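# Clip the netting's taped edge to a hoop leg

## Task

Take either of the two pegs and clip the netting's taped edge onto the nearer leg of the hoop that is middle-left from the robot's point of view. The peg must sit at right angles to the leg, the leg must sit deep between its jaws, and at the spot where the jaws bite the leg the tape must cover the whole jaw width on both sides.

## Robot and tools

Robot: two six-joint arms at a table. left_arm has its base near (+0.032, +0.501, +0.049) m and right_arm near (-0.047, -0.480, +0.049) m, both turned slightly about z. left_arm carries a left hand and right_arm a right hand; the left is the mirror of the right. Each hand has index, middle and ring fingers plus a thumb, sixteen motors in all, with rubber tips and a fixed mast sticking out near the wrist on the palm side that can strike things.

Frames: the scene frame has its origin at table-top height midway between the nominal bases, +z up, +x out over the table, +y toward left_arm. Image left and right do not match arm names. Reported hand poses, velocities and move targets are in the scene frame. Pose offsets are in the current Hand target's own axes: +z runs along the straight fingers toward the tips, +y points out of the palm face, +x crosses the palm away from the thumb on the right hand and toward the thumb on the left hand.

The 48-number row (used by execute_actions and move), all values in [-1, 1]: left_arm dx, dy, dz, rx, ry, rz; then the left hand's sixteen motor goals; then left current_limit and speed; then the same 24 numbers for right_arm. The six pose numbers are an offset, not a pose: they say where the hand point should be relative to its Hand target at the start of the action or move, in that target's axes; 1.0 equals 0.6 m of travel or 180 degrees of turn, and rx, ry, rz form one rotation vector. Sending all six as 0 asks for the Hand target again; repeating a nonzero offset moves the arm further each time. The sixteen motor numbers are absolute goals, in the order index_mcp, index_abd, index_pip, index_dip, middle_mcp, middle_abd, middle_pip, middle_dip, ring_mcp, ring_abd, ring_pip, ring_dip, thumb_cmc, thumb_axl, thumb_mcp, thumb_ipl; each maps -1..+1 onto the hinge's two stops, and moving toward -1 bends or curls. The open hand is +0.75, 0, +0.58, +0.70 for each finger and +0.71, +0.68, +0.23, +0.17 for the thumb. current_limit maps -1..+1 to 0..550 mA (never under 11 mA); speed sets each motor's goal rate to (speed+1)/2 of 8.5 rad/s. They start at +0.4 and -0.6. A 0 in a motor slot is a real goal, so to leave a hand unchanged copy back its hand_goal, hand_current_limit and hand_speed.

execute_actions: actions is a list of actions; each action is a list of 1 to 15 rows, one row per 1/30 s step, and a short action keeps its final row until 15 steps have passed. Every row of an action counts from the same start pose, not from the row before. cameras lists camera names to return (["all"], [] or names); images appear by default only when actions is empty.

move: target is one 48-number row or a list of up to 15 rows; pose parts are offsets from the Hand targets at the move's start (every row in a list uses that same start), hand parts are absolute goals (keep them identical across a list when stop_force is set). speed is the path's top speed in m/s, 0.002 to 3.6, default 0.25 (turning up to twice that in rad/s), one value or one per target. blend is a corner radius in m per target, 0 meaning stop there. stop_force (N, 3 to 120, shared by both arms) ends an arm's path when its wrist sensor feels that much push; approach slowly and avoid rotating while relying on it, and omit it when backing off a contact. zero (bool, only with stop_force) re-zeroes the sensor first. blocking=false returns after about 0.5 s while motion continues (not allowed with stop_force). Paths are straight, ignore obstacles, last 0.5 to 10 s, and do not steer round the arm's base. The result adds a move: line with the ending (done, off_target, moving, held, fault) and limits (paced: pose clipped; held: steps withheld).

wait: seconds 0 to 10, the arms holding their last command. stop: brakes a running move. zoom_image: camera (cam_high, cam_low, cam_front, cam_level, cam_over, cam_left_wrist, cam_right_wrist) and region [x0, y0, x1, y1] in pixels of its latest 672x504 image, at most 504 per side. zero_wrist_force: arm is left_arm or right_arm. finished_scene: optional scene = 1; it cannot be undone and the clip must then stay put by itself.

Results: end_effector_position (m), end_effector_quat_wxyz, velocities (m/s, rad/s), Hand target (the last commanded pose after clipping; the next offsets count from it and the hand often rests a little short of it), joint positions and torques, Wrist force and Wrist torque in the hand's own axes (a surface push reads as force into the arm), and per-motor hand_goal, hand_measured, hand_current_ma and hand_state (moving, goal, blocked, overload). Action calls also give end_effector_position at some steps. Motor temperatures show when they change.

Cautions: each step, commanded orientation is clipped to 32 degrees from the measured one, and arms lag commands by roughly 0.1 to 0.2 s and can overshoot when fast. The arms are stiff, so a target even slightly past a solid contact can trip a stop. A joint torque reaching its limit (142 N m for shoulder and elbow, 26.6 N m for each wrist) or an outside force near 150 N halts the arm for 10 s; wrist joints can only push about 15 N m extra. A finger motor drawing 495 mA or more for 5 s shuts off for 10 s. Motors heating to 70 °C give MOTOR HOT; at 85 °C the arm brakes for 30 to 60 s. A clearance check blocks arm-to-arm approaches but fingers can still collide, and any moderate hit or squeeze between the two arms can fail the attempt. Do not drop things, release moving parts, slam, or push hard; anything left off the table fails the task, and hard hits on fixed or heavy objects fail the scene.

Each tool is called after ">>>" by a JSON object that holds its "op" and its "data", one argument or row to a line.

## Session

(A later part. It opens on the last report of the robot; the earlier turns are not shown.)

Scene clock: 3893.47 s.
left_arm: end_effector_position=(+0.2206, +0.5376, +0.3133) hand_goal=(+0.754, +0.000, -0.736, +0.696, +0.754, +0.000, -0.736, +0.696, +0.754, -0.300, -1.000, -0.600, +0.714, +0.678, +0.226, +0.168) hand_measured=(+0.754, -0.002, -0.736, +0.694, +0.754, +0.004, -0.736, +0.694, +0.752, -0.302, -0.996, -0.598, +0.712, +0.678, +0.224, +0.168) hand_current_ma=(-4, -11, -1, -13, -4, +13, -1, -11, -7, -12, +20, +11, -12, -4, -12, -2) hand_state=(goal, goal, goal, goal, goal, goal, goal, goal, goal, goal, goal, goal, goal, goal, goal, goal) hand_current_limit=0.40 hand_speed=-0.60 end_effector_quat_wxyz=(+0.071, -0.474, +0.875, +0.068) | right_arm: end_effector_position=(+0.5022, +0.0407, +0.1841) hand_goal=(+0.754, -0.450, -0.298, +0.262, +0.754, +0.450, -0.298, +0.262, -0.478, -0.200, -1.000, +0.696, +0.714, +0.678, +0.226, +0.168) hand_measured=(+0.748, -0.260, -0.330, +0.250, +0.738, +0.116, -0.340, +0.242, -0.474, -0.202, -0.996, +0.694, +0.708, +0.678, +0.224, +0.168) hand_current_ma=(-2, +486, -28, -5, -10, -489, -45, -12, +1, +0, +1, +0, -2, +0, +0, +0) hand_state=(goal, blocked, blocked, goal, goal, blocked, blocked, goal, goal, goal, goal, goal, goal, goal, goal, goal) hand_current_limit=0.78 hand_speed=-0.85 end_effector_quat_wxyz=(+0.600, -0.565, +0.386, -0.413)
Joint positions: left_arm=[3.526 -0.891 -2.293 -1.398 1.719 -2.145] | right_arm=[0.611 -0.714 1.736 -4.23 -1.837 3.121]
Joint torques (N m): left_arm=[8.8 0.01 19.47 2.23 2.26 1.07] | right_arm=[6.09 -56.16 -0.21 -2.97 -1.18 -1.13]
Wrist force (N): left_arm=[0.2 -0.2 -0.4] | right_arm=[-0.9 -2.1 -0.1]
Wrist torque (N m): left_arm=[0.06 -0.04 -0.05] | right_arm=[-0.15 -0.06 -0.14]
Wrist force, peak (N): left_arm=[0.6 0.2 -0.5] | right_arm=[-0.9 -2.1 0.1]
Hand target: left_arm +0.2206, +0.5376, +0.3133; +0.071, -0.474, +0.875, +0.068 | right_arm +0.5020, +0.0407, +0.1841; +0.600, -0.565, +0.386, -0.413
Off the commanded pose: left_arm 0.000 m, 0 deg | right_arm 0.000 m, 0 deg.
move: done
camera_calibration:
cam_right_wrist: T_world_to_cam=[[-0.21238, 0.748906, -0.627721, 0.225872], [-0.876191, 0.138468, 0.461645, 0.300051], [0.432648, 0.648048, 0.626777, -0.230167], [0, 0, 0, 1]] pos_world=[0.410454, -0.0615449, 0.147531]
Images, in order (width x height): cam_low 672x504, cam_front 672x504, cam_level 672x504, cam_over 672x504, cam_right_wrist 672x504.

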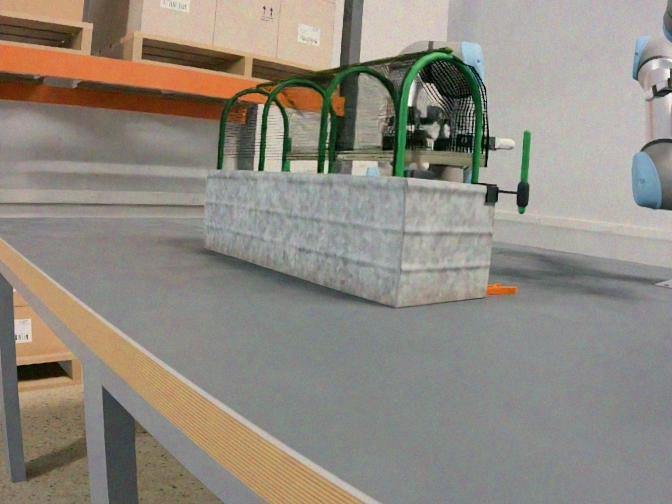

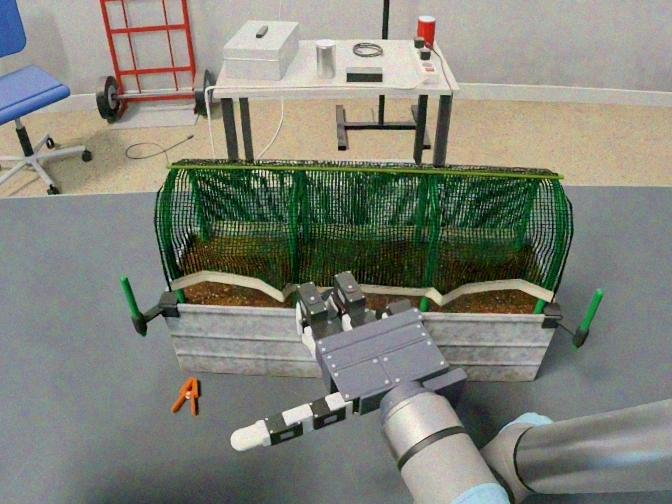

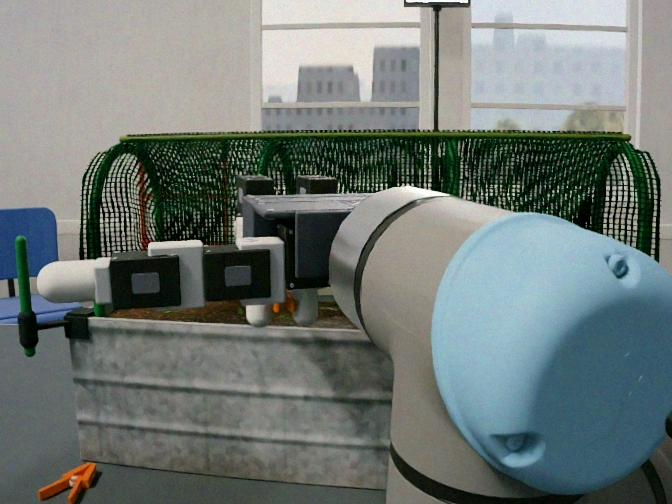

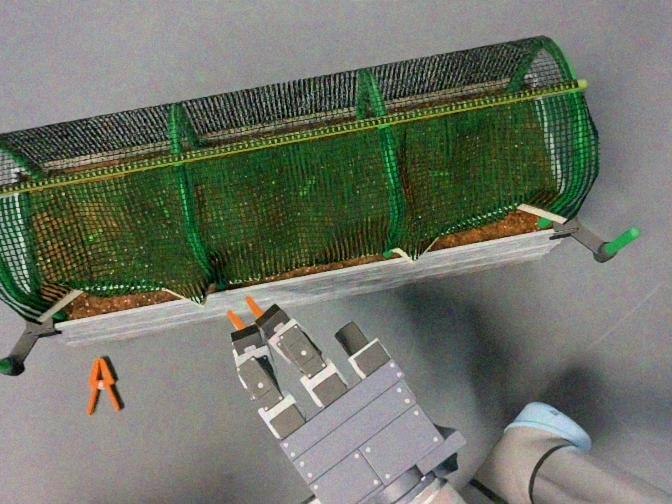

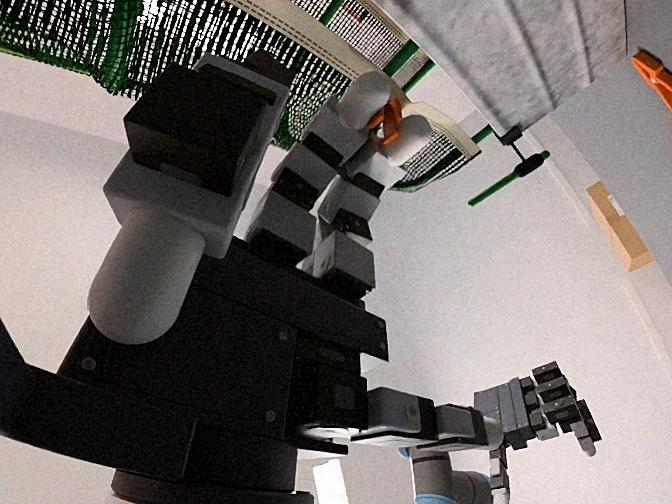

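>>> {"op": "move", "data": {
  "target": [0,0,0,0,0,0, 0.754,0,-0.737,0.696,0.754,0,-0.737,0.696,0.754,-0.3,-1,-0.6,0.714,0.678,0.226,0.168,0.4,-0.6, 0.2,-0.0083,-0.13,0,0,0, 0.754,-0.45,-0.299,0.261,0.754,0.45,-0.299,0.261,-0.479,-0.2,-1,0.696,0.714,0.678,0.226,0.168,0.78,-0.85],
  "speed": 0.12,
  "cameras": ["cam_over","cam_right_wrist","cam_front","cam_low","cam_level"]
}}

>>> {"op": "zoom_image", "data": {
  "camera": "cam_level",
  "region": [200, 250, 320, 340]
}}

>>> {"op": "zoom_image", "data": {
  "camera": "cam_front",
  "region": [240, 230, 360, 330]
}}

>>> {"op": "zoom_image", "data": {
  "camera": "cam_over",
  "region": [190, 250, 260, 320]
}}

>>> {"op": "zoom_image", "data": {
  "camera": "cam_low",
  "region": [310, 110, 410, 185]
}}

Scene clock: 3944.00 s.
left_arm: end_effector_position=(+0.2206, +0.5376, +0.3133) hand_goal=(+0.754, +0.000, -0.736, +0.696, +0.754, +0.000, -0.736, +0.696, +0.754, -0.300, -1.000, -0.600, +0.714, +0.678, +0.226, +0.168) hand_measured=(+0.754, -0.002, -0.736, +0.694, +0.754, +0.004, -0.736, +0.694, +0.752, -0.302, -0.996, -0.598, +0.712, +0.678, +0.224, +0.168) hand_current_ma=(-4, -11, -1, -13, -4, +13, -1, -11, -7, -12, +20, +11, -12, -4, -12, -2) hand_state=(goal, goal, goal, goal, goal, goal, goal, goal, goal, goal, goal, goal, goal, goal, goal, goal) hand_current_limit=0.40 hand_speed=-0.60 end_effector_quat_wxyz=(+0.071, -0.474, +0.875, +0.068) | right_arm: end_effector_position=(+0.4723, -0.0993, +0.1846) hand_goal=(+0.754, -0.450, -0.298, +0.262, +0.754, +0.450, -0.298, +0.262, -0.478, -0.200, -1.000, +0.696, +0.714, +0.678, +0.226, +0.168) hand_measured=(+0.748, -0.260, -0.330, +0.250, +0.738, +0.116, -0.340, +0.242, -0.474, -0.202, -0.996, +0.694, +0.708, +0.678, +0.224, +0.168) hand_current_ma=(-2, +486, -28, -5, -10, -489, -45, -12, +1, +0, +1, +0, -2, +0, +0, +0) hand_state=(goal, blocked, blocked, goal, goal, blocked, blocked, goal, goal, goal, goal, goal, goal, goal, goal, goal) hand_current_limit=0.78 hand_speed=-0.85 end_effector_quat_wxyz=(+0.600, -0.565, +0.386, -0.413) end_effector_velocity=(-0.001, -0.001, +0.000) end_effector_angular_velocity=(+0.000, +0.000, +0.003)
Joint positions: left_arm=[3.526 -0.891 -2.293 -1.398 1.719 -2.145] | right_arm=[0.376 -0.847 2.116 -4.474 -1.602 3.136]
Joint velocities: left_arm=[within noise] | right_arm=[-0.002 -0.001 0.003 -0.002 0.005 0.001]
Joint torques (N m): left_arm=[9.12 -0.48 19.51 2.18 2.27 0.96] | right_arm=[-9.07 -46.57 4 -3.02 1.95 1.25]
Wrist force (N): left_arm=[0.2 0.0 0.1] | right_arm=[-0.5 -1.9 0.4]
Wrist torque (N m): left_arm=[0.04 -0.04 -0.04] | right_arm=[-0.13 -0.09 -0.32]
Wrist force, peak (N): left_arm=[0.3 -0.3 -0.6] | right_arm=[-1.4 -2.3 0.3]
Hand target: left_arm +0.2206, +0.5376, +0.3133; +0.071, -0.474, +0.875, +0.068 | right_arm +0.4723, -0.0994, +0.1846; +0.600, -0.565, +0.386, -0.413
Off the commanded pose: left_arm 0.000 m, 0 deg | right_arm 0.000 m, 0 deg.
move: done
camera_calibration:
cam_right_wrist: T_world_to_cam=[[-0.212309, 0.748904, -0.627749, 0.32468], [-0.87618, 0.138563, 0.461636, 0.293112], [0.432704, 0.648031, 0.626756, -0.126882], [0, 0, 0, 1]] pos_world=[0.380654, -0.201545, 0.148031]
Images, in order (width x height): cam_low 672x504, cam_front 672x504, cam_level 672x504, cam_over 672x504, cam_right_wrist 672x504.

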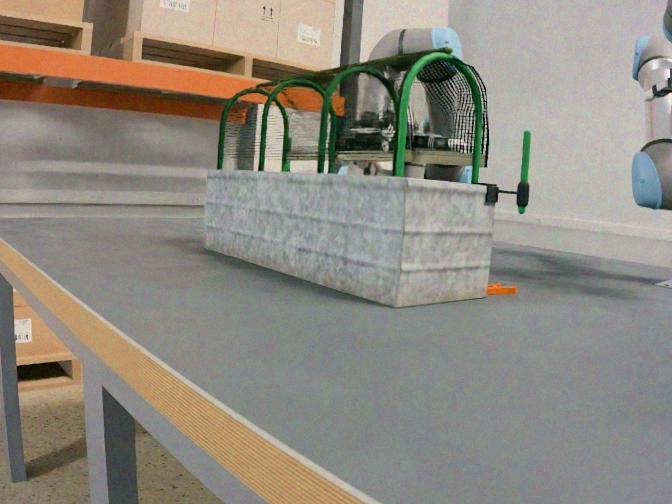

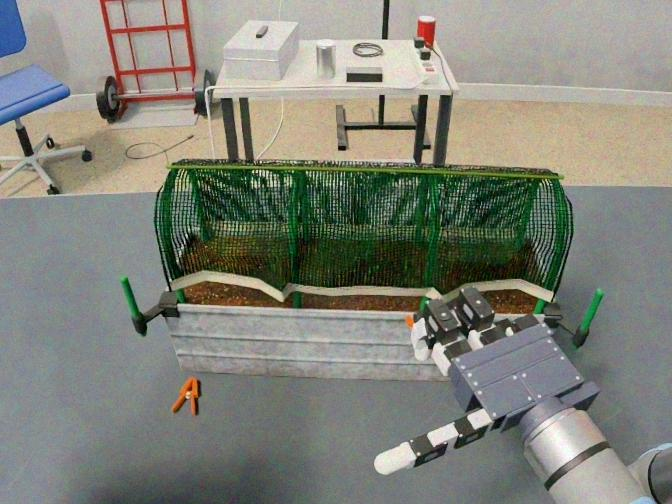

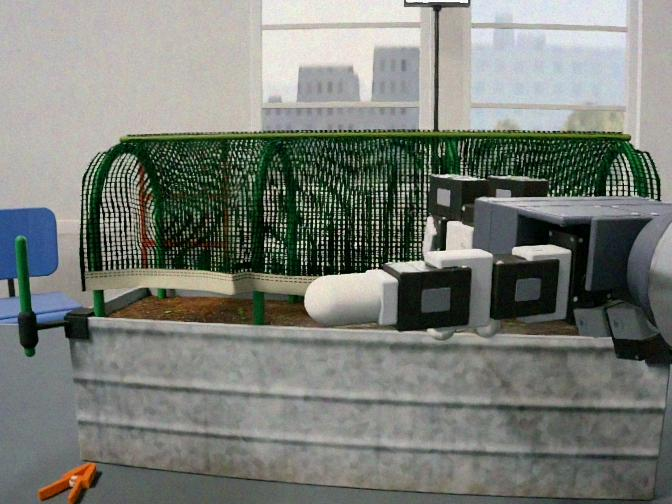

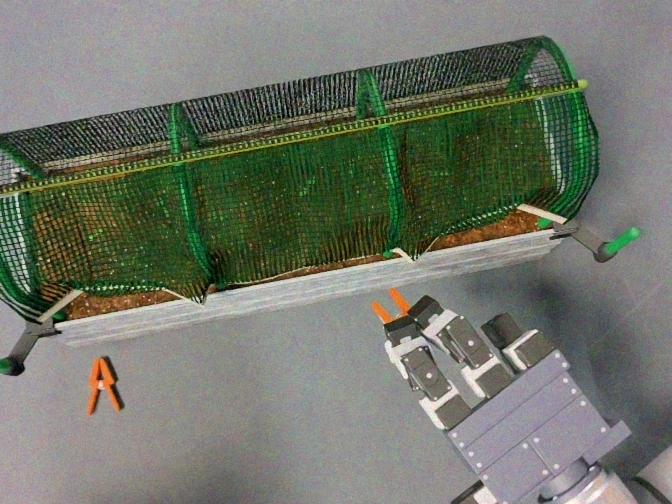

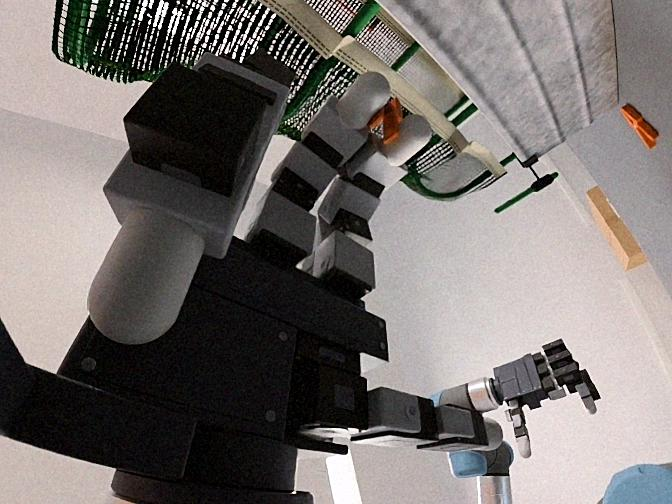

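Scaled by 4.200 from the camera's 672x504 image, which has a finer 960x720 frame.

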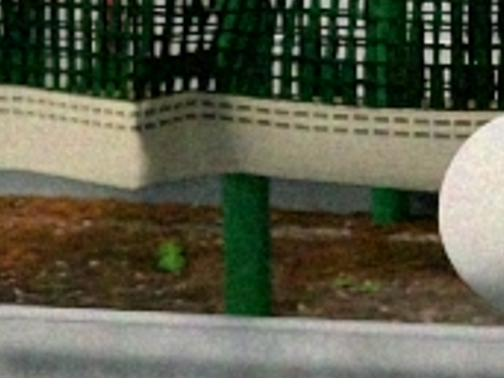

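Scaled by 4.200 from the camera's 672x504 image, which has a finer 960x720 frame.

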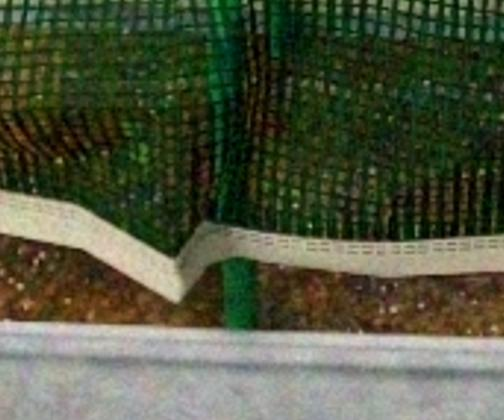

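Scaled by 7.200 from the camera's 672x504 image, which has a finer 960x720 frame.

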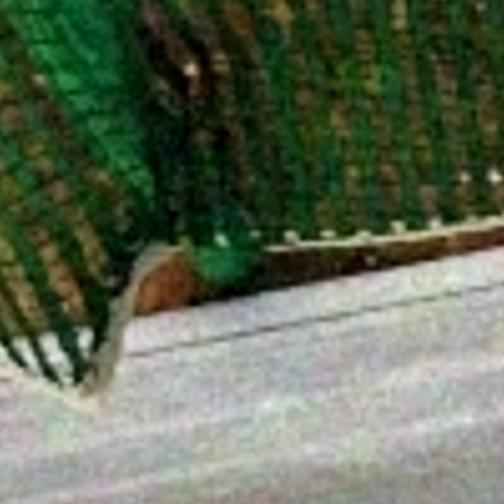

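Scaled by 5.040 from the camera's 672x504 image, which has a finer 960x720 frame.

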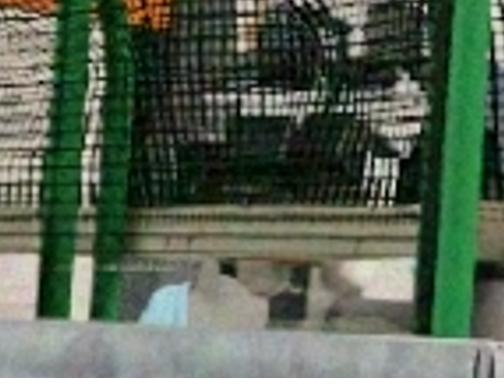

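>>> {"op": "move", "data": {
  "target": [0,0,0,0,0,0, 0.754,0,-0.737,0.696,0.754,0,-0.737,0.696,0.754,-0.3,-1,-0.6,0.714,0.678,0.226,0.168,0.4,-0.6, -0.2032,0.0092,0.1289,0,0,0, 0.754,-0.45,-0.299,0.261,0.754,0.45,-0.299,0.261,-0.479,-0.2,-1,0.696,0.714,0.678,0.226,0.168,0.78,-0.85],
  "speed": 0.1,
  "cameras": ["cam_over","cam_right_wrist"]
}}

>>> {"op": "zoom_image", "data": {
  "camera": "cam_over",
  "region": [190, 260, 260, 330]
}}

>>> {"op": "zoom_image", "data": {
  "camera": "cam_right_wrist",
  "region": [340, 20, 460, 140]
}}

Scene clock: 4038.00 s.
left_arm: end_effector_position=(+0.2206, +0.5376, +0.3133) hand_goal=(+0.754, +0.000, -0.736, +0.696, +0.754, +0.000, -0.736, +0.696, +0.754, -0.300, -1.000, -0.600, +0.714, +0.678, +0.226, +0.168) hand_measured=(+0.754, -0.002, -0.736, +0.694, +0.754, +0.004, -0.736, +0.694, +0.752, -0.302, -0.996, -0.598, +0.712, +0.678, +0.224, +0.168) hand_current_ma=(-4, -11, -1, -13, -4, +13, -1, -11, -7, -12, +20, +11, -12, -4, -12, -2) hand_state=(goal, goal, goal, goal, goal, goal, goal, goal, goal, goal, goal, goal, goal, goal, goal, goal) hand_current_limit=0.40 hand_speed=-0.60 end_effector_quat_wxyz=(+0.071, -0.474, +0.875, +0.068) | right_arm: end_effector_position=(+0.5007, +0.0421, +0.1835) hand_goal=(+0.754, -0.450, -0.298, +0.262, +0.754, +0.450, -0.298, +0.262, -0.478, -0.200, -1.000, +0.696, +0.714, +0.678, +0.226, +0.168) hand_measured=(+0.748, -0.260, -0.330, +0.250, +0.738, +0.116, -0.340, +0.242, -0.474, -0.202, -0.996, +0.694, +0.708, +0.678, +0.224, +0.168) hand_current_ma=(-2, +486, -28, -5, -10, -489, -45, -12, +1, +0, +1, +0, -2, +0, +0, +0) hand_state=(goal, blocked, blocked, goal, goal, blocked, blocked, goal, goal, goal, goal, goal, goal, goal, goal, goal) hand_current_limit=0.78 hand_speed=-0.85 end_effector_quat_wxyz=(+0.600, -0.565, +0.386, -0.413)
Joint positions: left_arm=[3.526 -0.891 -2.293 -1.398 1.719 -2.145] | right_arm=[0.615 -0.712 1.736 -4.23 -1.841 3.12]
Joint torques (N m): left_arm=[8.87 -0.42 18.88 2.29 2.17 0.96] | right_arm=[7.33 -36.23 -25.59 -0.3 -1.43 -1.07]
Wrist force (N): left_arm=[0.1 -0.3 -0.2] | right_arm=[-0.8 -1.9 0.0]
Wrist torque (N m): left_arm=[0.03 -0.03 -0.06] | right_arm=[-0.13 -0.07 -0.13]
Wrist force, peak (N): left_arm=[0.7 -0.3 -0.2] | right_arm=[-1.4 -2.1 0.3]
Hand target: left_arm +0.2206, +0.5376, +0.3133; +0.071, -0.474, +0.875, +0.068 | right_arm +0.5007, +0.0422, +0.1835; +0.600, -0.565, +0.386, -0.413
Off the commanded pose: left_arm 0.000 m, 0 deg | right_arm 0.000 m, 0 deg.
move: done
camera_calibration:
cam_right_wrist: T_world_to_cam=[[-0.21238, 0.748906, -0.627721, 0.224128], [-0.876191, 0.138468, 0.461645, 0.29882], [0.432648, 0.648048, 0.626777, -0.230049], [0, 0, 0, 1]] pos_world=[0.408954, -0.0601449, 0.146931]
Images, in order (width x height): cam_over 672x504, cam_right_wrist 672x504.

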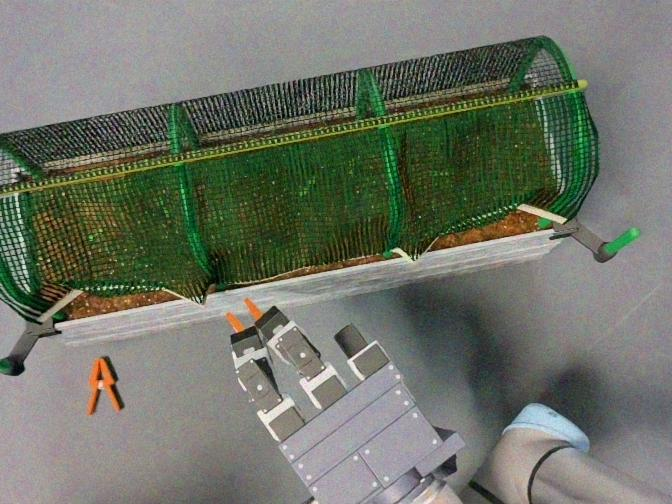

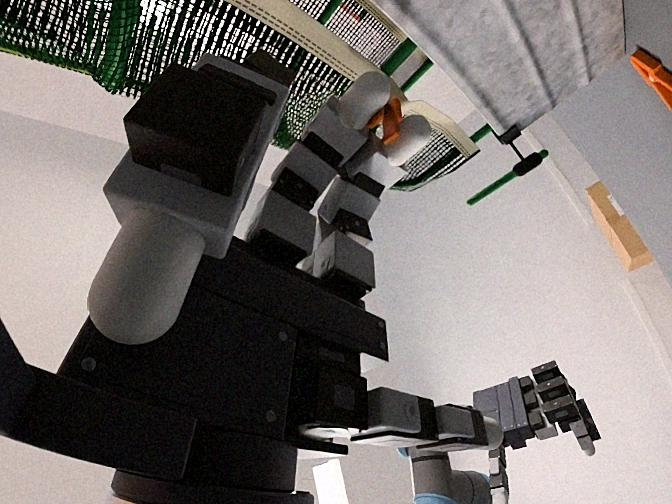

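Scaled by 7.200 from the camera's 672x504 image, which has a finer 960x720 frame.

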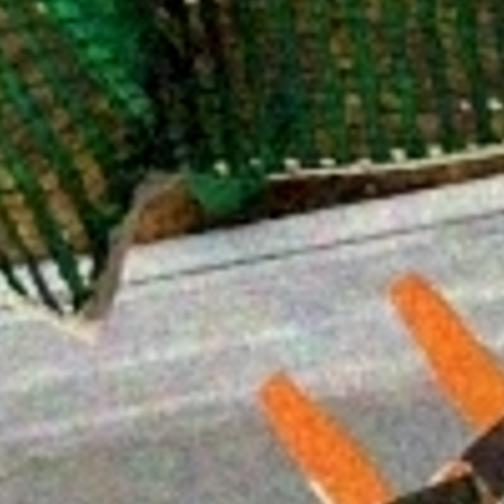

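Scaled by 4.200 from the camera's 672x504 image, which has a finer 960x720 frame.

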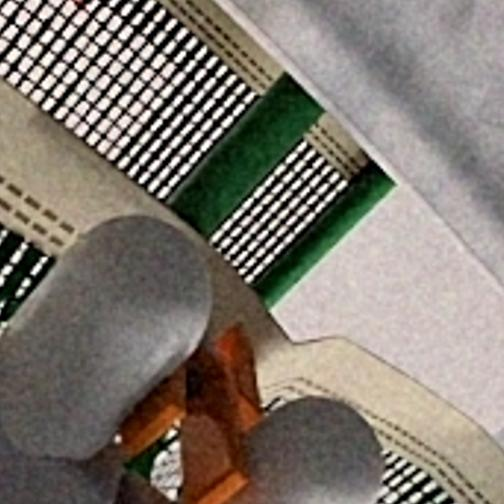

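>>> {"op": "move", "data": {
  "target": [0,0,0,0,0,0, 0.754,0,-0.737,0.696,0.754,0,-0.737,0.696,0.754,-0.3,-1,-0.6,0.714,0.678,0.226,0.168,0.4,-0.6, -0.0023,0.0027,0.0532,0,0,0, 0.754,-0.45,-0.299,0.261,0.754,0.45,-0.299,0.261,-0.479,-0.2,-1,0.696,0.714,0.678,0.226,0.168,0.78,-0.85],
  "speed": 0.025,
  "stop_force": 7,
  "cameras": ["cam_over","cam_right_wrist"]
}}

>>> {"op": "zoom_image", "data": {
  "camera": "cam_over",
  "region": [190, 250, 260, 320]
}}

>>> {"op": "zoom_image", "data": {
  "camera": "cam_right_wrist",
  "region": [340, 20, 460, 140]
}}

Scene clock: 4060.57 s.
left_arm: end_effector_position=(+0.2206, +0.5376, +0.3133) hand_goal=(+0.754, +0.000, -0.736, +0.696, +0.754, +0.000, -0.736, +0.696, +0.754, -0.300, -1.000, -0.600, +0.714, +0.678, +0.226, +0.168) hand_measured=(+0.754, -0.002, -0.736, +0.694, +0.754, +0.004, -0.736, +0.694, +0.752, -0.302, -0.996, -0.598, +0.712, +0.678, +0.224, +0.168) hand_current_ma=(-4, -11, -1, -13, -4, +13, -1, -11, -7, -12, +20, +11, -12, -4, -12, -2) hand_state=(goal, goal, goal, goal, goal, goal, goal, goal, goal, goal, goal, goal, goal, goal, goal, goal) hand_current_limit=0.40 hand_speed=-0.60 end_effector_quat_wxyz=(+0.071, -0.474, +0.875, +0.068) | right_arm: end_effector_position=(+0.5301, +0.0550, +0.1839) hand_goal=(+0.754, -0.450, -0.298, +0.262, +0.754, +0.450, -0.298, +0.262, -0.478, -0.200, -1.000, +0.696, +0.714, +0.678, +0.226, +0.168) hand_measured=(+0.748, -0.260, -0.330, +0.250, +0.738, +0.116, -0.340, +0.242, -0.474, -0.202, -0.996, +0.694, +0.708, +0.678, +0.224, +0.168) hand_current_ma=(-2, +486, -28, -5, -10, -489, -45, -12, +1, +0, +1, +0, -2, +0, +0, +0) hand_state=(goal, blocked, blocked, goal, goal, blocked, blocked, goal, goal, goal, goal, goal, goal, goal, goal, goal) hand_current_limit=0.78 hand_speed=-0.85 end_effector_quat_wxyz=(+0.600, -0.565, +0.386, -0.413)
Joint positions: left_arm=[3.526 -0.891 -2.293 -1.398 1.719 -2.145] | right_arm=[0.602 -0.675 1.639 -4.171 -1.828 3.121]
Joint torques (N m): left_arm=[8.85 -0.44 18.96 2.27 2.19 1.04] | right_arm=[-8.02 -38.37 -25.99 -0.3 1.9 1.54]
Wrist force (N): left_arm=[0.3 0.0 -0.1] | right_arm=[-1.0 -1.7 -0.4]
Wrist torque (N m): left_arm=[0.06 -0.05 -0.05] | right_arm=[-0.11 -0.03 -0.34]
Wrist force, peak (N): left_arm=[0.6 -0.4 -0.4] | right_arm=[-1.0 -2.2 -0.1]
Hand target: left_arm +0.2206, +0.5376, +0.3133; +0.071, -0.474, +0.875, +0.068 | right_arm +0.5301, +0.0550, +0.1839; +0.600, -0.565, +0.386, -0.413
Off the commanded pose: left_arm 0.000 m, 0 deg | right_arm 0.000 m, 0 deg.
move: done
camera_calibration:
cam_right_wrist: T_world_to_cam=[[-0.21238, 0.748906, -0.627721, 0.220962], [-0.876191, 0.138468, 0.461645, 0.322609], [0.432648, 0.648048, 0.626777, -0.25138], [0, 0, 0, 1]] pos_world=[0.438354, -0.0472449, 0.147331]
Images, in order (width x height): cam_over 672x504, cam_right_wrist 672x504.

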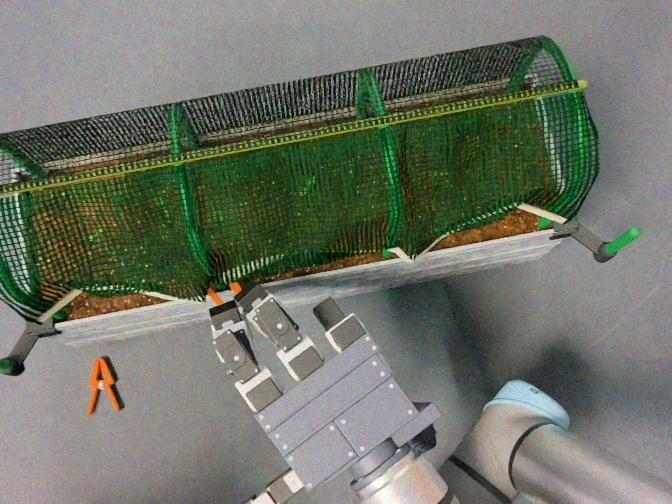

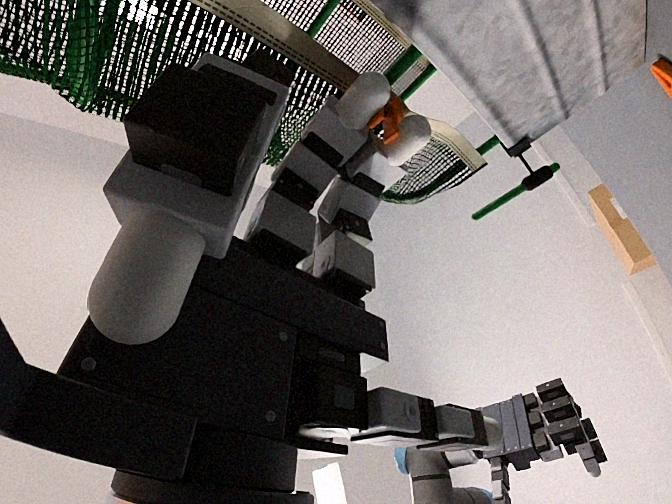

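Scaled by 7.200 from the camera's 672x504 image, which has a finer 960x720 frame.

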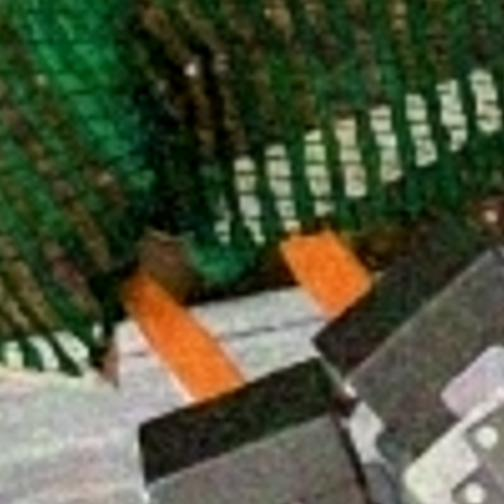

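Scaled by 4.200 from the camera's 672x504 image, which has a finer 960x720 frame.

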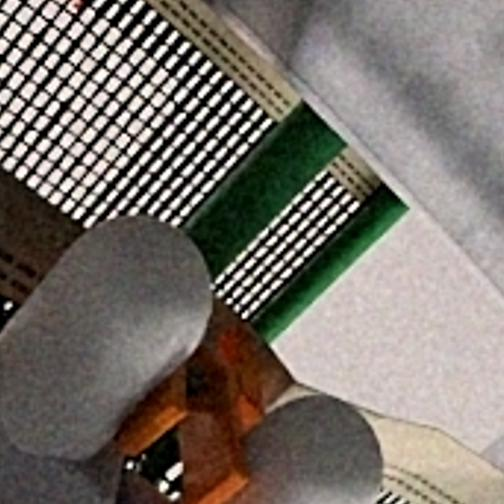

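>>> {"op": "execute_actions", "data": {
  "actions": [],
  "cameras": ["cam_low","cam_level","cam_front","cam_high"]
}}

>>> {"op": "zoom_image", "data": {
  "camera": "cam_low",
  "region": [310, 120, 400, 180]
}}

>>> {"op": "zoom_image", "data": {
  "camera": "cam_level",
  "region": [200, 250, 320, 340]
}}

>>> {"op": "zoom_image", "data": {
  "camera": "cam_high",
  "region": [330, 230, 430, 310]
}}

>>> {"op": "zoom_image", "data": {
  "camera": "cam_front",
  "region": [260, 230, 380, 330]
}}

Scene clock: 4072.93 s.
left_arm: end_effector_position=(+0.2206, +0.5376, +0.3133) hand_goal=(+0.754, +0.000, -0.736, +0.696, +0.754, +0.000, -0.736, +0.696, +0.754, -0.300, -1.000, -0.600, +0.714, +0.678, +0.226, +0.168) hand_measured=(+0.754, -0.002, -0.736, +0.694, +0.754, +0.004, -0.736, +0.694, +0.752, -0.302, -0.996, -0.598, +0.712, +0.678, +0.224, +0.168) hand_current_ma=(-4, -11, -1, -13, -4, +13, -1, -11, -7, -12, +20, +11, -12, -4, -12, -2) hand_state=(goal, goal, goal, goal, goal, goal, goal, goal, goal, goal, goal, goal, goal, goal, goal, goal) hand_current_limit=0.40 hand_speed=-0.60 end_effector_quat_wxyz=(+0.071, -0.474, +0.875, +0.068) | right_arm: end_effector_position=(+0.5301, +0.0550, +0.1839) hand_goal=(+0.754, -0.450, -0.298, +0.262, +0.754, +0.450, -0.298, +0.262, -0.478, -0.200, -1.000, +0.696, +0.714, +0.678, +0.226, +0.168) hand_measured=(+0.748, -0.260, -0.330, +0.250, +0.738, +0.116, -0.340, +0.242, -0.474, -0.202, -0.996, +0.694, +0.708, +0.678, +0.224, +0.168) hand_current_ma=(-2, +486, -28, -5, -10, -489, -45, -12, +1, +0, +1, +0, -2, +0, +0, +0) hand_state=(goal, blocked, blocked, goal, goal, blocked, blocked, goal, goal, goal, goal, goal, goal, goal, goal, goal) hand_current_limit=0.78 hand_speed=-0.85 end_effector_quat_wxyz=(+0.600, -0.565, +0.386, -0.413)
Joint positions: left_arm=[3.526 -0.891 -2.293 -1.398 1.719 -2.145] | right_arm=[0.602 -0.675 1.639 -4.171 -1.828 3.121]
Joint velocities: within noise
Joint torques (N m): left_arm=[8.44 -0.83 19.18 2.38 2.11 1.03] | right_arm=[-9.29 -37.7 -26.52 -0.36 2.03 1.25]
Motor temperatures (°C): left_arm=[34 34 32 33 36 45] | right_arm=[32 31 38 35 35 40]
Wrist force (N): left_arm=[0.3 -0.4 -0.1] | right_arm=[-0.9 -1.6 -0.4]
Wrist torque (N m): left_arm=[0.01 -0.05 -0.04] | right_arm=[-0.10 -0.04 -0.33]
Wrist force, peak (N): left_arm=[0.7 0.0 -0.5] | right_arm=[-0.9 -1.8 -0.3]
Hand target: left_arm +0.2206, +0.5376, +0.3133; +0.071, -0.474, +0.875, +0.068 | right_arm +0.5301, +0.0550, +0.1839; +0.600, -0.565, +0.386, -0.413
Off the commanded pose: left_arm 0.000 m, 0 deg | right_arm 0.000 m, 0 deg.
Images, in order (width x height): cam_high 672x504, cam_low 672x504, cam_front 672x504, cam_level 672x504.

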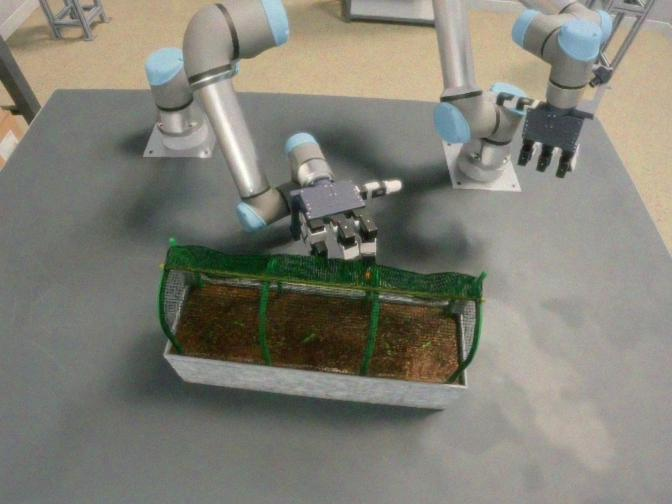

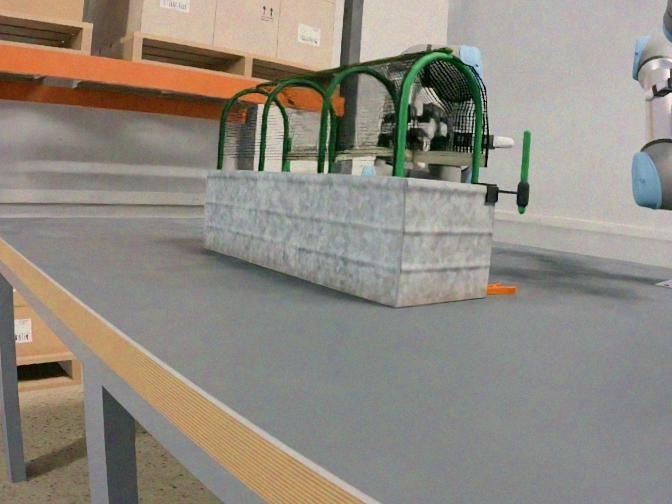

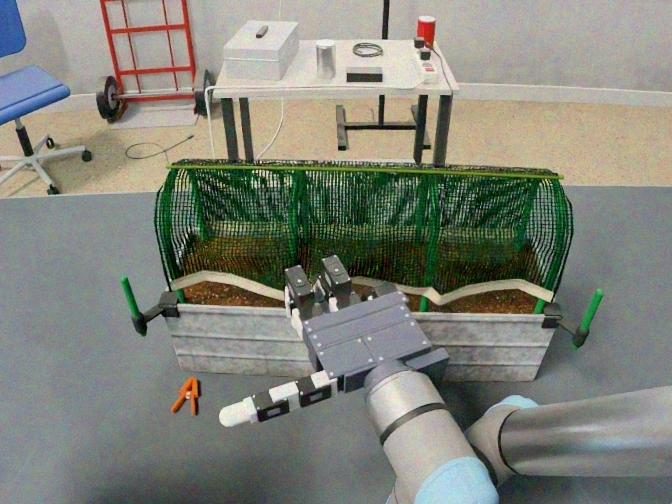

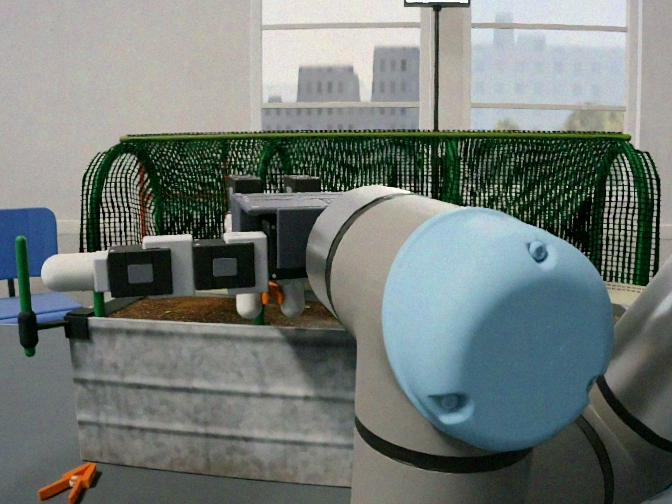

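Scaled by 5.600 from the camera's 672x504 image, which has a finer 960x720 frame.

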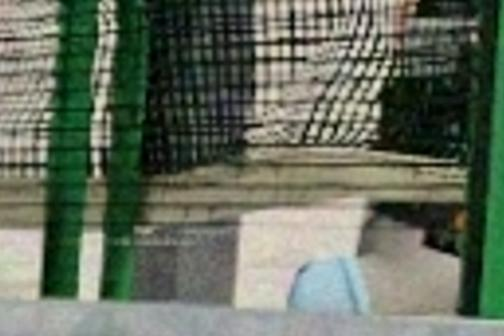

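Scaled by 4.200 from the camera's 672x504 image, which has a finer 960x720 frame.

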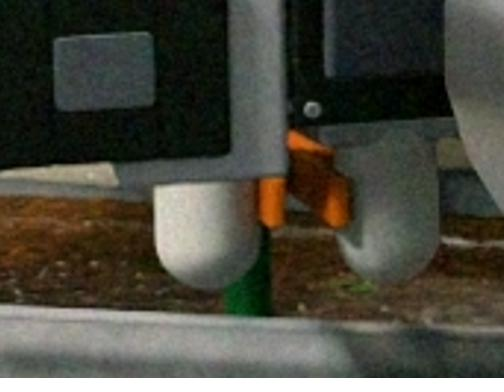

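Scaled by 5.040 from the camera's 672x504 image, which has a finer 960x720 frame.

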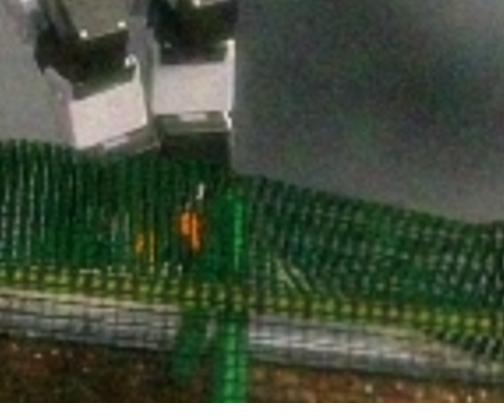

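Scaled by 4.200 from the camera's 672x504 image, which has a finer 960x720 frame.

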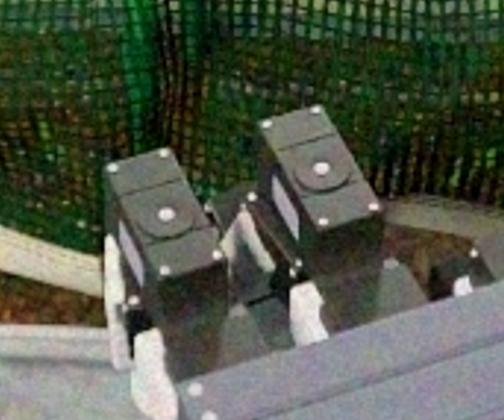

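>>> {"op": "zoom_image", "data": {
  "camera": "cam_low",
  "region": [360, 140, 410, 180]
}}

>>> {"op": "zoom_image", "data": {
  "camera": "cam_high",
  "region": [340, 250, 400, 310]
}}

Scaled by 10.080 from the camera's 672x504 image, which has a finer 960x720 frame.

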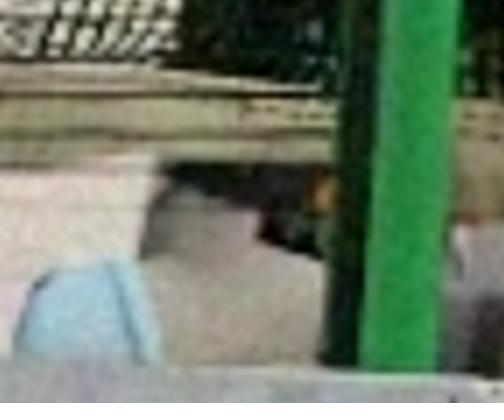

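Scaled by 8.400 from the camera's 672x504 image, which has a finer 960x720 frame.

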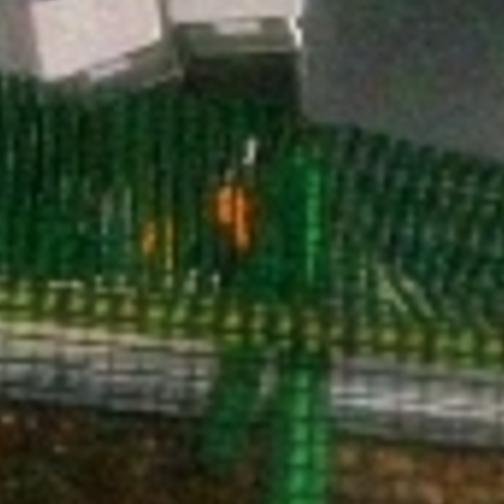

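>>> {"op": "move", "data": {
  "target": [
    [0,0,0,0,0,0, 0.754,0,-0.737,0.696,0.754,0,-0.737,0.696,0.754,-0.3,-1,-0.6,0.714,0.678,0.226,0.168,0.4,-0.6, 0.0025,-0.0037,-0.0565,0,0,0, 0.754,-0.45,-0.299,0.261,0.754,0.45,-0.299,0.261,-0.479,-0.2,-1,0.696,0.714,0.678,0.226,0.168,0.78,-0.85],
    [0,0,0,0,0,0, 0.754,0,-0.737,0.696,0.754,0,-0.737,0.696,0.754,-0.3,-1,-0.6,0.714,0.678,0.226,0.168,0.4,-0.6, 0.0025,-0.0128,-0.0559,0,0,0, 0.754,-0.45,-0.299,0.261,0.754,0.45,-0.299,0.261,-0.479,-0.2,-1,0.696,0.714,0.678,0.226,0.168,0.78,-0.85]
  ],
  "speed": 0.05,
  "cameras": ["cam_over","cam_right_wrist","cam_level","cam_low"]
}}

>>> {"op": "zoom_image", "data": {
  "camera": "cam_over",
  "region": [190, 255, 260, 325]
}}

>>> {"op": "zoom_image", "data": {
  "camera": "cam_right_wrist",
  "region": [340, 20, 460, 140]
}}

>>> {"op": "zoom_image", "data": {
  "camera": "cam_low",
  "region": [320, 130, 410, 180]
}}

>>> {"op": "zoom_image", "data": {
  "camera": "cam_level",
  "region": [220, 260, 320, 340]
}}

Scene clock: 4219.07 s.
left_arm: end_effector_position=(+0.2206, +0.5376, +0.3133) hand_goal=(+0.754, +0.000, -0.736, +0.696, +0.754, +0.000, -0.736, +0.696, +0.754, -0.300, -1.000, -0.600, +0.714, +0.678, +0.226, +0.168) hand_measured=(+0.754, -0.002, -0.736, +0.694, +0.754, +0.004, -0.736, +0.694, +0.752, -0.302, -0.996, -0.598, +0.712, +0.678, +0.224, +0.168) hand_current_ma=(-4, -11, -1, -13, -4, +13, -1, -11, -7, -12, +20, +11, -12, -4, -12, -2) hand_state=(goal, goal, goal, goal, goal, goal, goal, goal, goal, goal, goal, goal, goal, goal, goal, goal) hand_current_limit=0.40 hand_speed=-0.60 end_effector_quat_wxyz=(+0.071, -0.474, +0.875, +0.068) | right_arm: end_effector_position=(+0.4989, +0.0414, +0.1892) hand_goal=(+0.754, -0.450, -0.298, +0.262, +0.754, +0.450, -0.298, +0.262, -0.478, -0.200, -1.000, +0.696, +0.714, +0.678, +0.226, +0.168) hand_measured=(+0.748, -0.260, -0.330, +0.250, +0.738, +0.116, -0.340, +0.242, -0.474, -0.202, -0.996, +0.694, +0.708, +0.678, +0.224, +0.168) hand_current_ma=(-2, +486, -28, -5, -10, -489, -45, -12, +1, +0, +1, +0, -2, +0, +0, +0) hand_state=(goal, blocked, blocked, goal, goal, blocked, blocked, goal, goal, goal, goal, goal, goal, goal, goal, goal) hand_current_limit=0.78 hand_speed=-0.85 end_effector_quat_wxyz=(+0.600, -0.565, +0.386, -0.413)
Joint positions: left_arm=[3.526 -0.891 -2.293 -1.398 1.719 -2.145] | right_arm=[0.616 -0.726 1.743 -4.224 -1.842 3.12]
Joint torques (N m): left_arm=[8.46 -0.09 20.03 2.39 2.05 0.9] | right_arm=[7.09 -55.86 -0.46 -0.31 -1.49 -0.89]
Wrist force (N): left_arm=[0.2 0.1 -0.3] | right_arm=[-1.0 -2.0 0.0]
Wrist torque (N m): left_arm=[0.08 -0.04 -0.06] | right_arm=[-0.15 -0.04 -0.15]
Wrist force, peak (N): left_arm=[0.0 -0.6 -0.4] | right_arm=[-1.0 -2.3 0.1]
Hand target: left_arm +0.2206, +0.5376, +0.3133; +0.071, -0.474, +0.875, +0.068 | right_arm +0.4989, +0.0414, +0.1894; +0.600, -0.565, +0.386, -0.413
Off the commanded pose: left_arm 0.000 m, 0 deg | right_arm 0.000 m, 0 deg.
move: done
camera_calibration:
cam_right_wrist: T_world_to_cam=[[-0.21238, 0.748906, -0.627721, 0.227869], [-0.876191, 0.138468, 0.461645, 0.294796], [0.432648, 0.648048, 0.626777, -0.232433], [0, 0, 0, 1]] pos_world=[0.407254, -0.0608449, 0.152631]
Images, in order (width x height): cam_low 672x504, cam_level 672x504, cam_over 672x504, cam_right_wrist 672x504.

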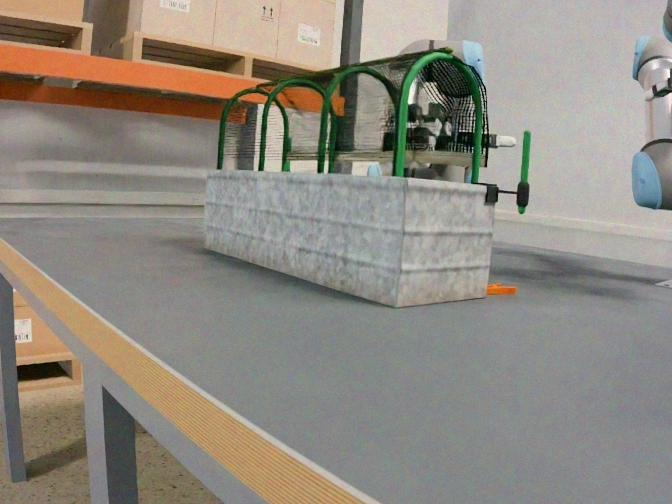

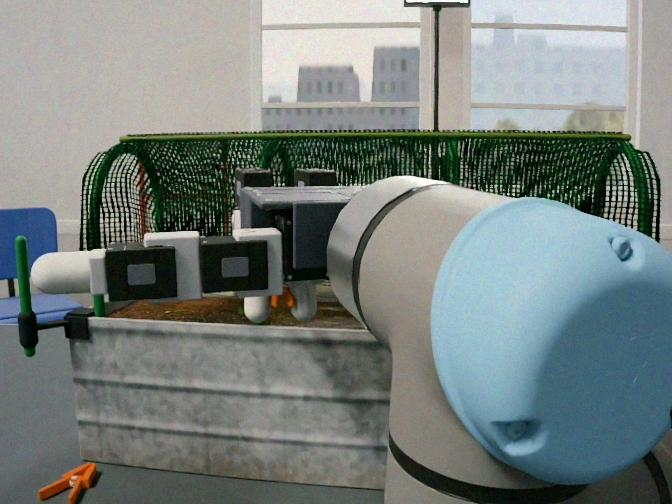

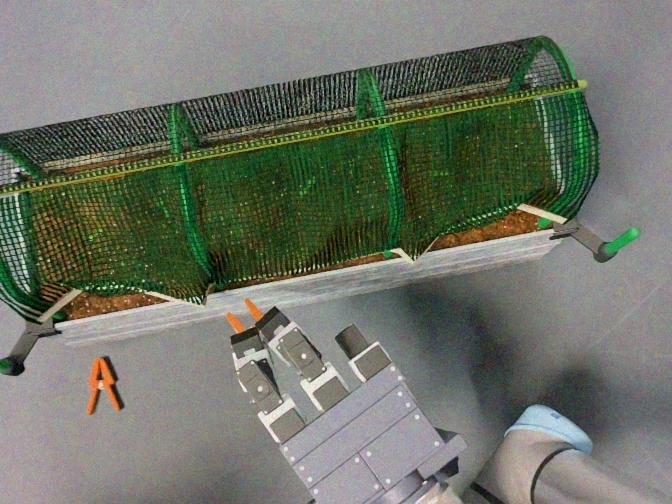

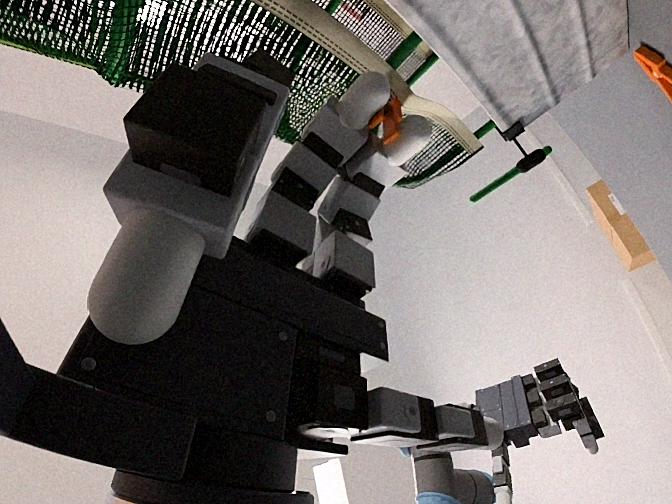

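Scaled by 7.200 from the camera's 672x504 image, which has a finer 960x720 frame.

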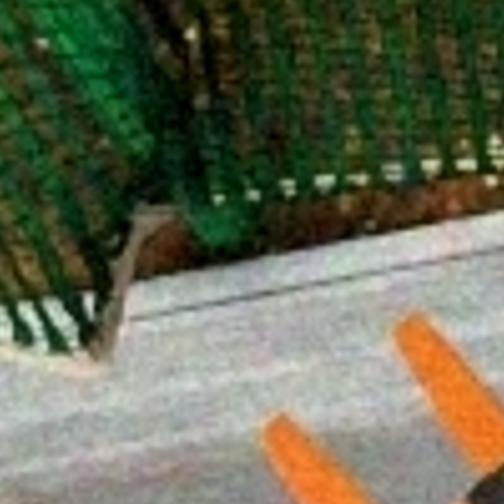

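Scaled by 4.200 from the camera's 672x504 image, which has a finer 960x720 frame.

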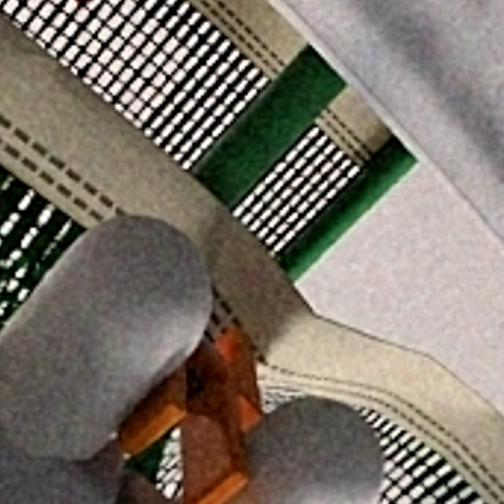

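Scaled by 5.600 from the camera's 672x504 image, which has a finer 960x720 frame.

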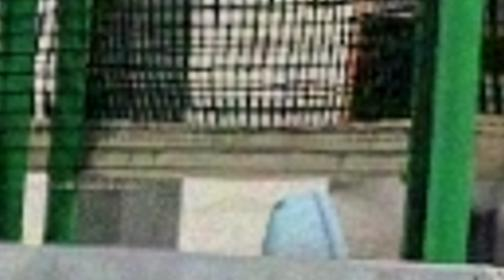

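Scaled by 5.040 from the camera's 672x504 image, which has a finer 960x720 frame.

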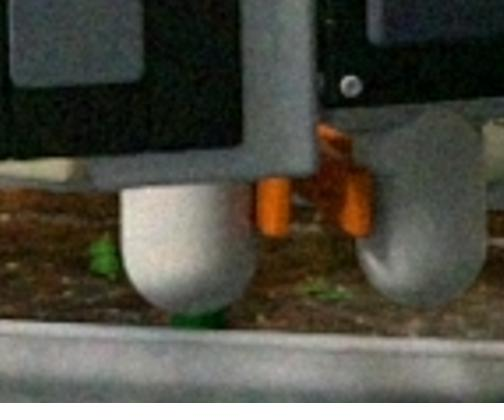

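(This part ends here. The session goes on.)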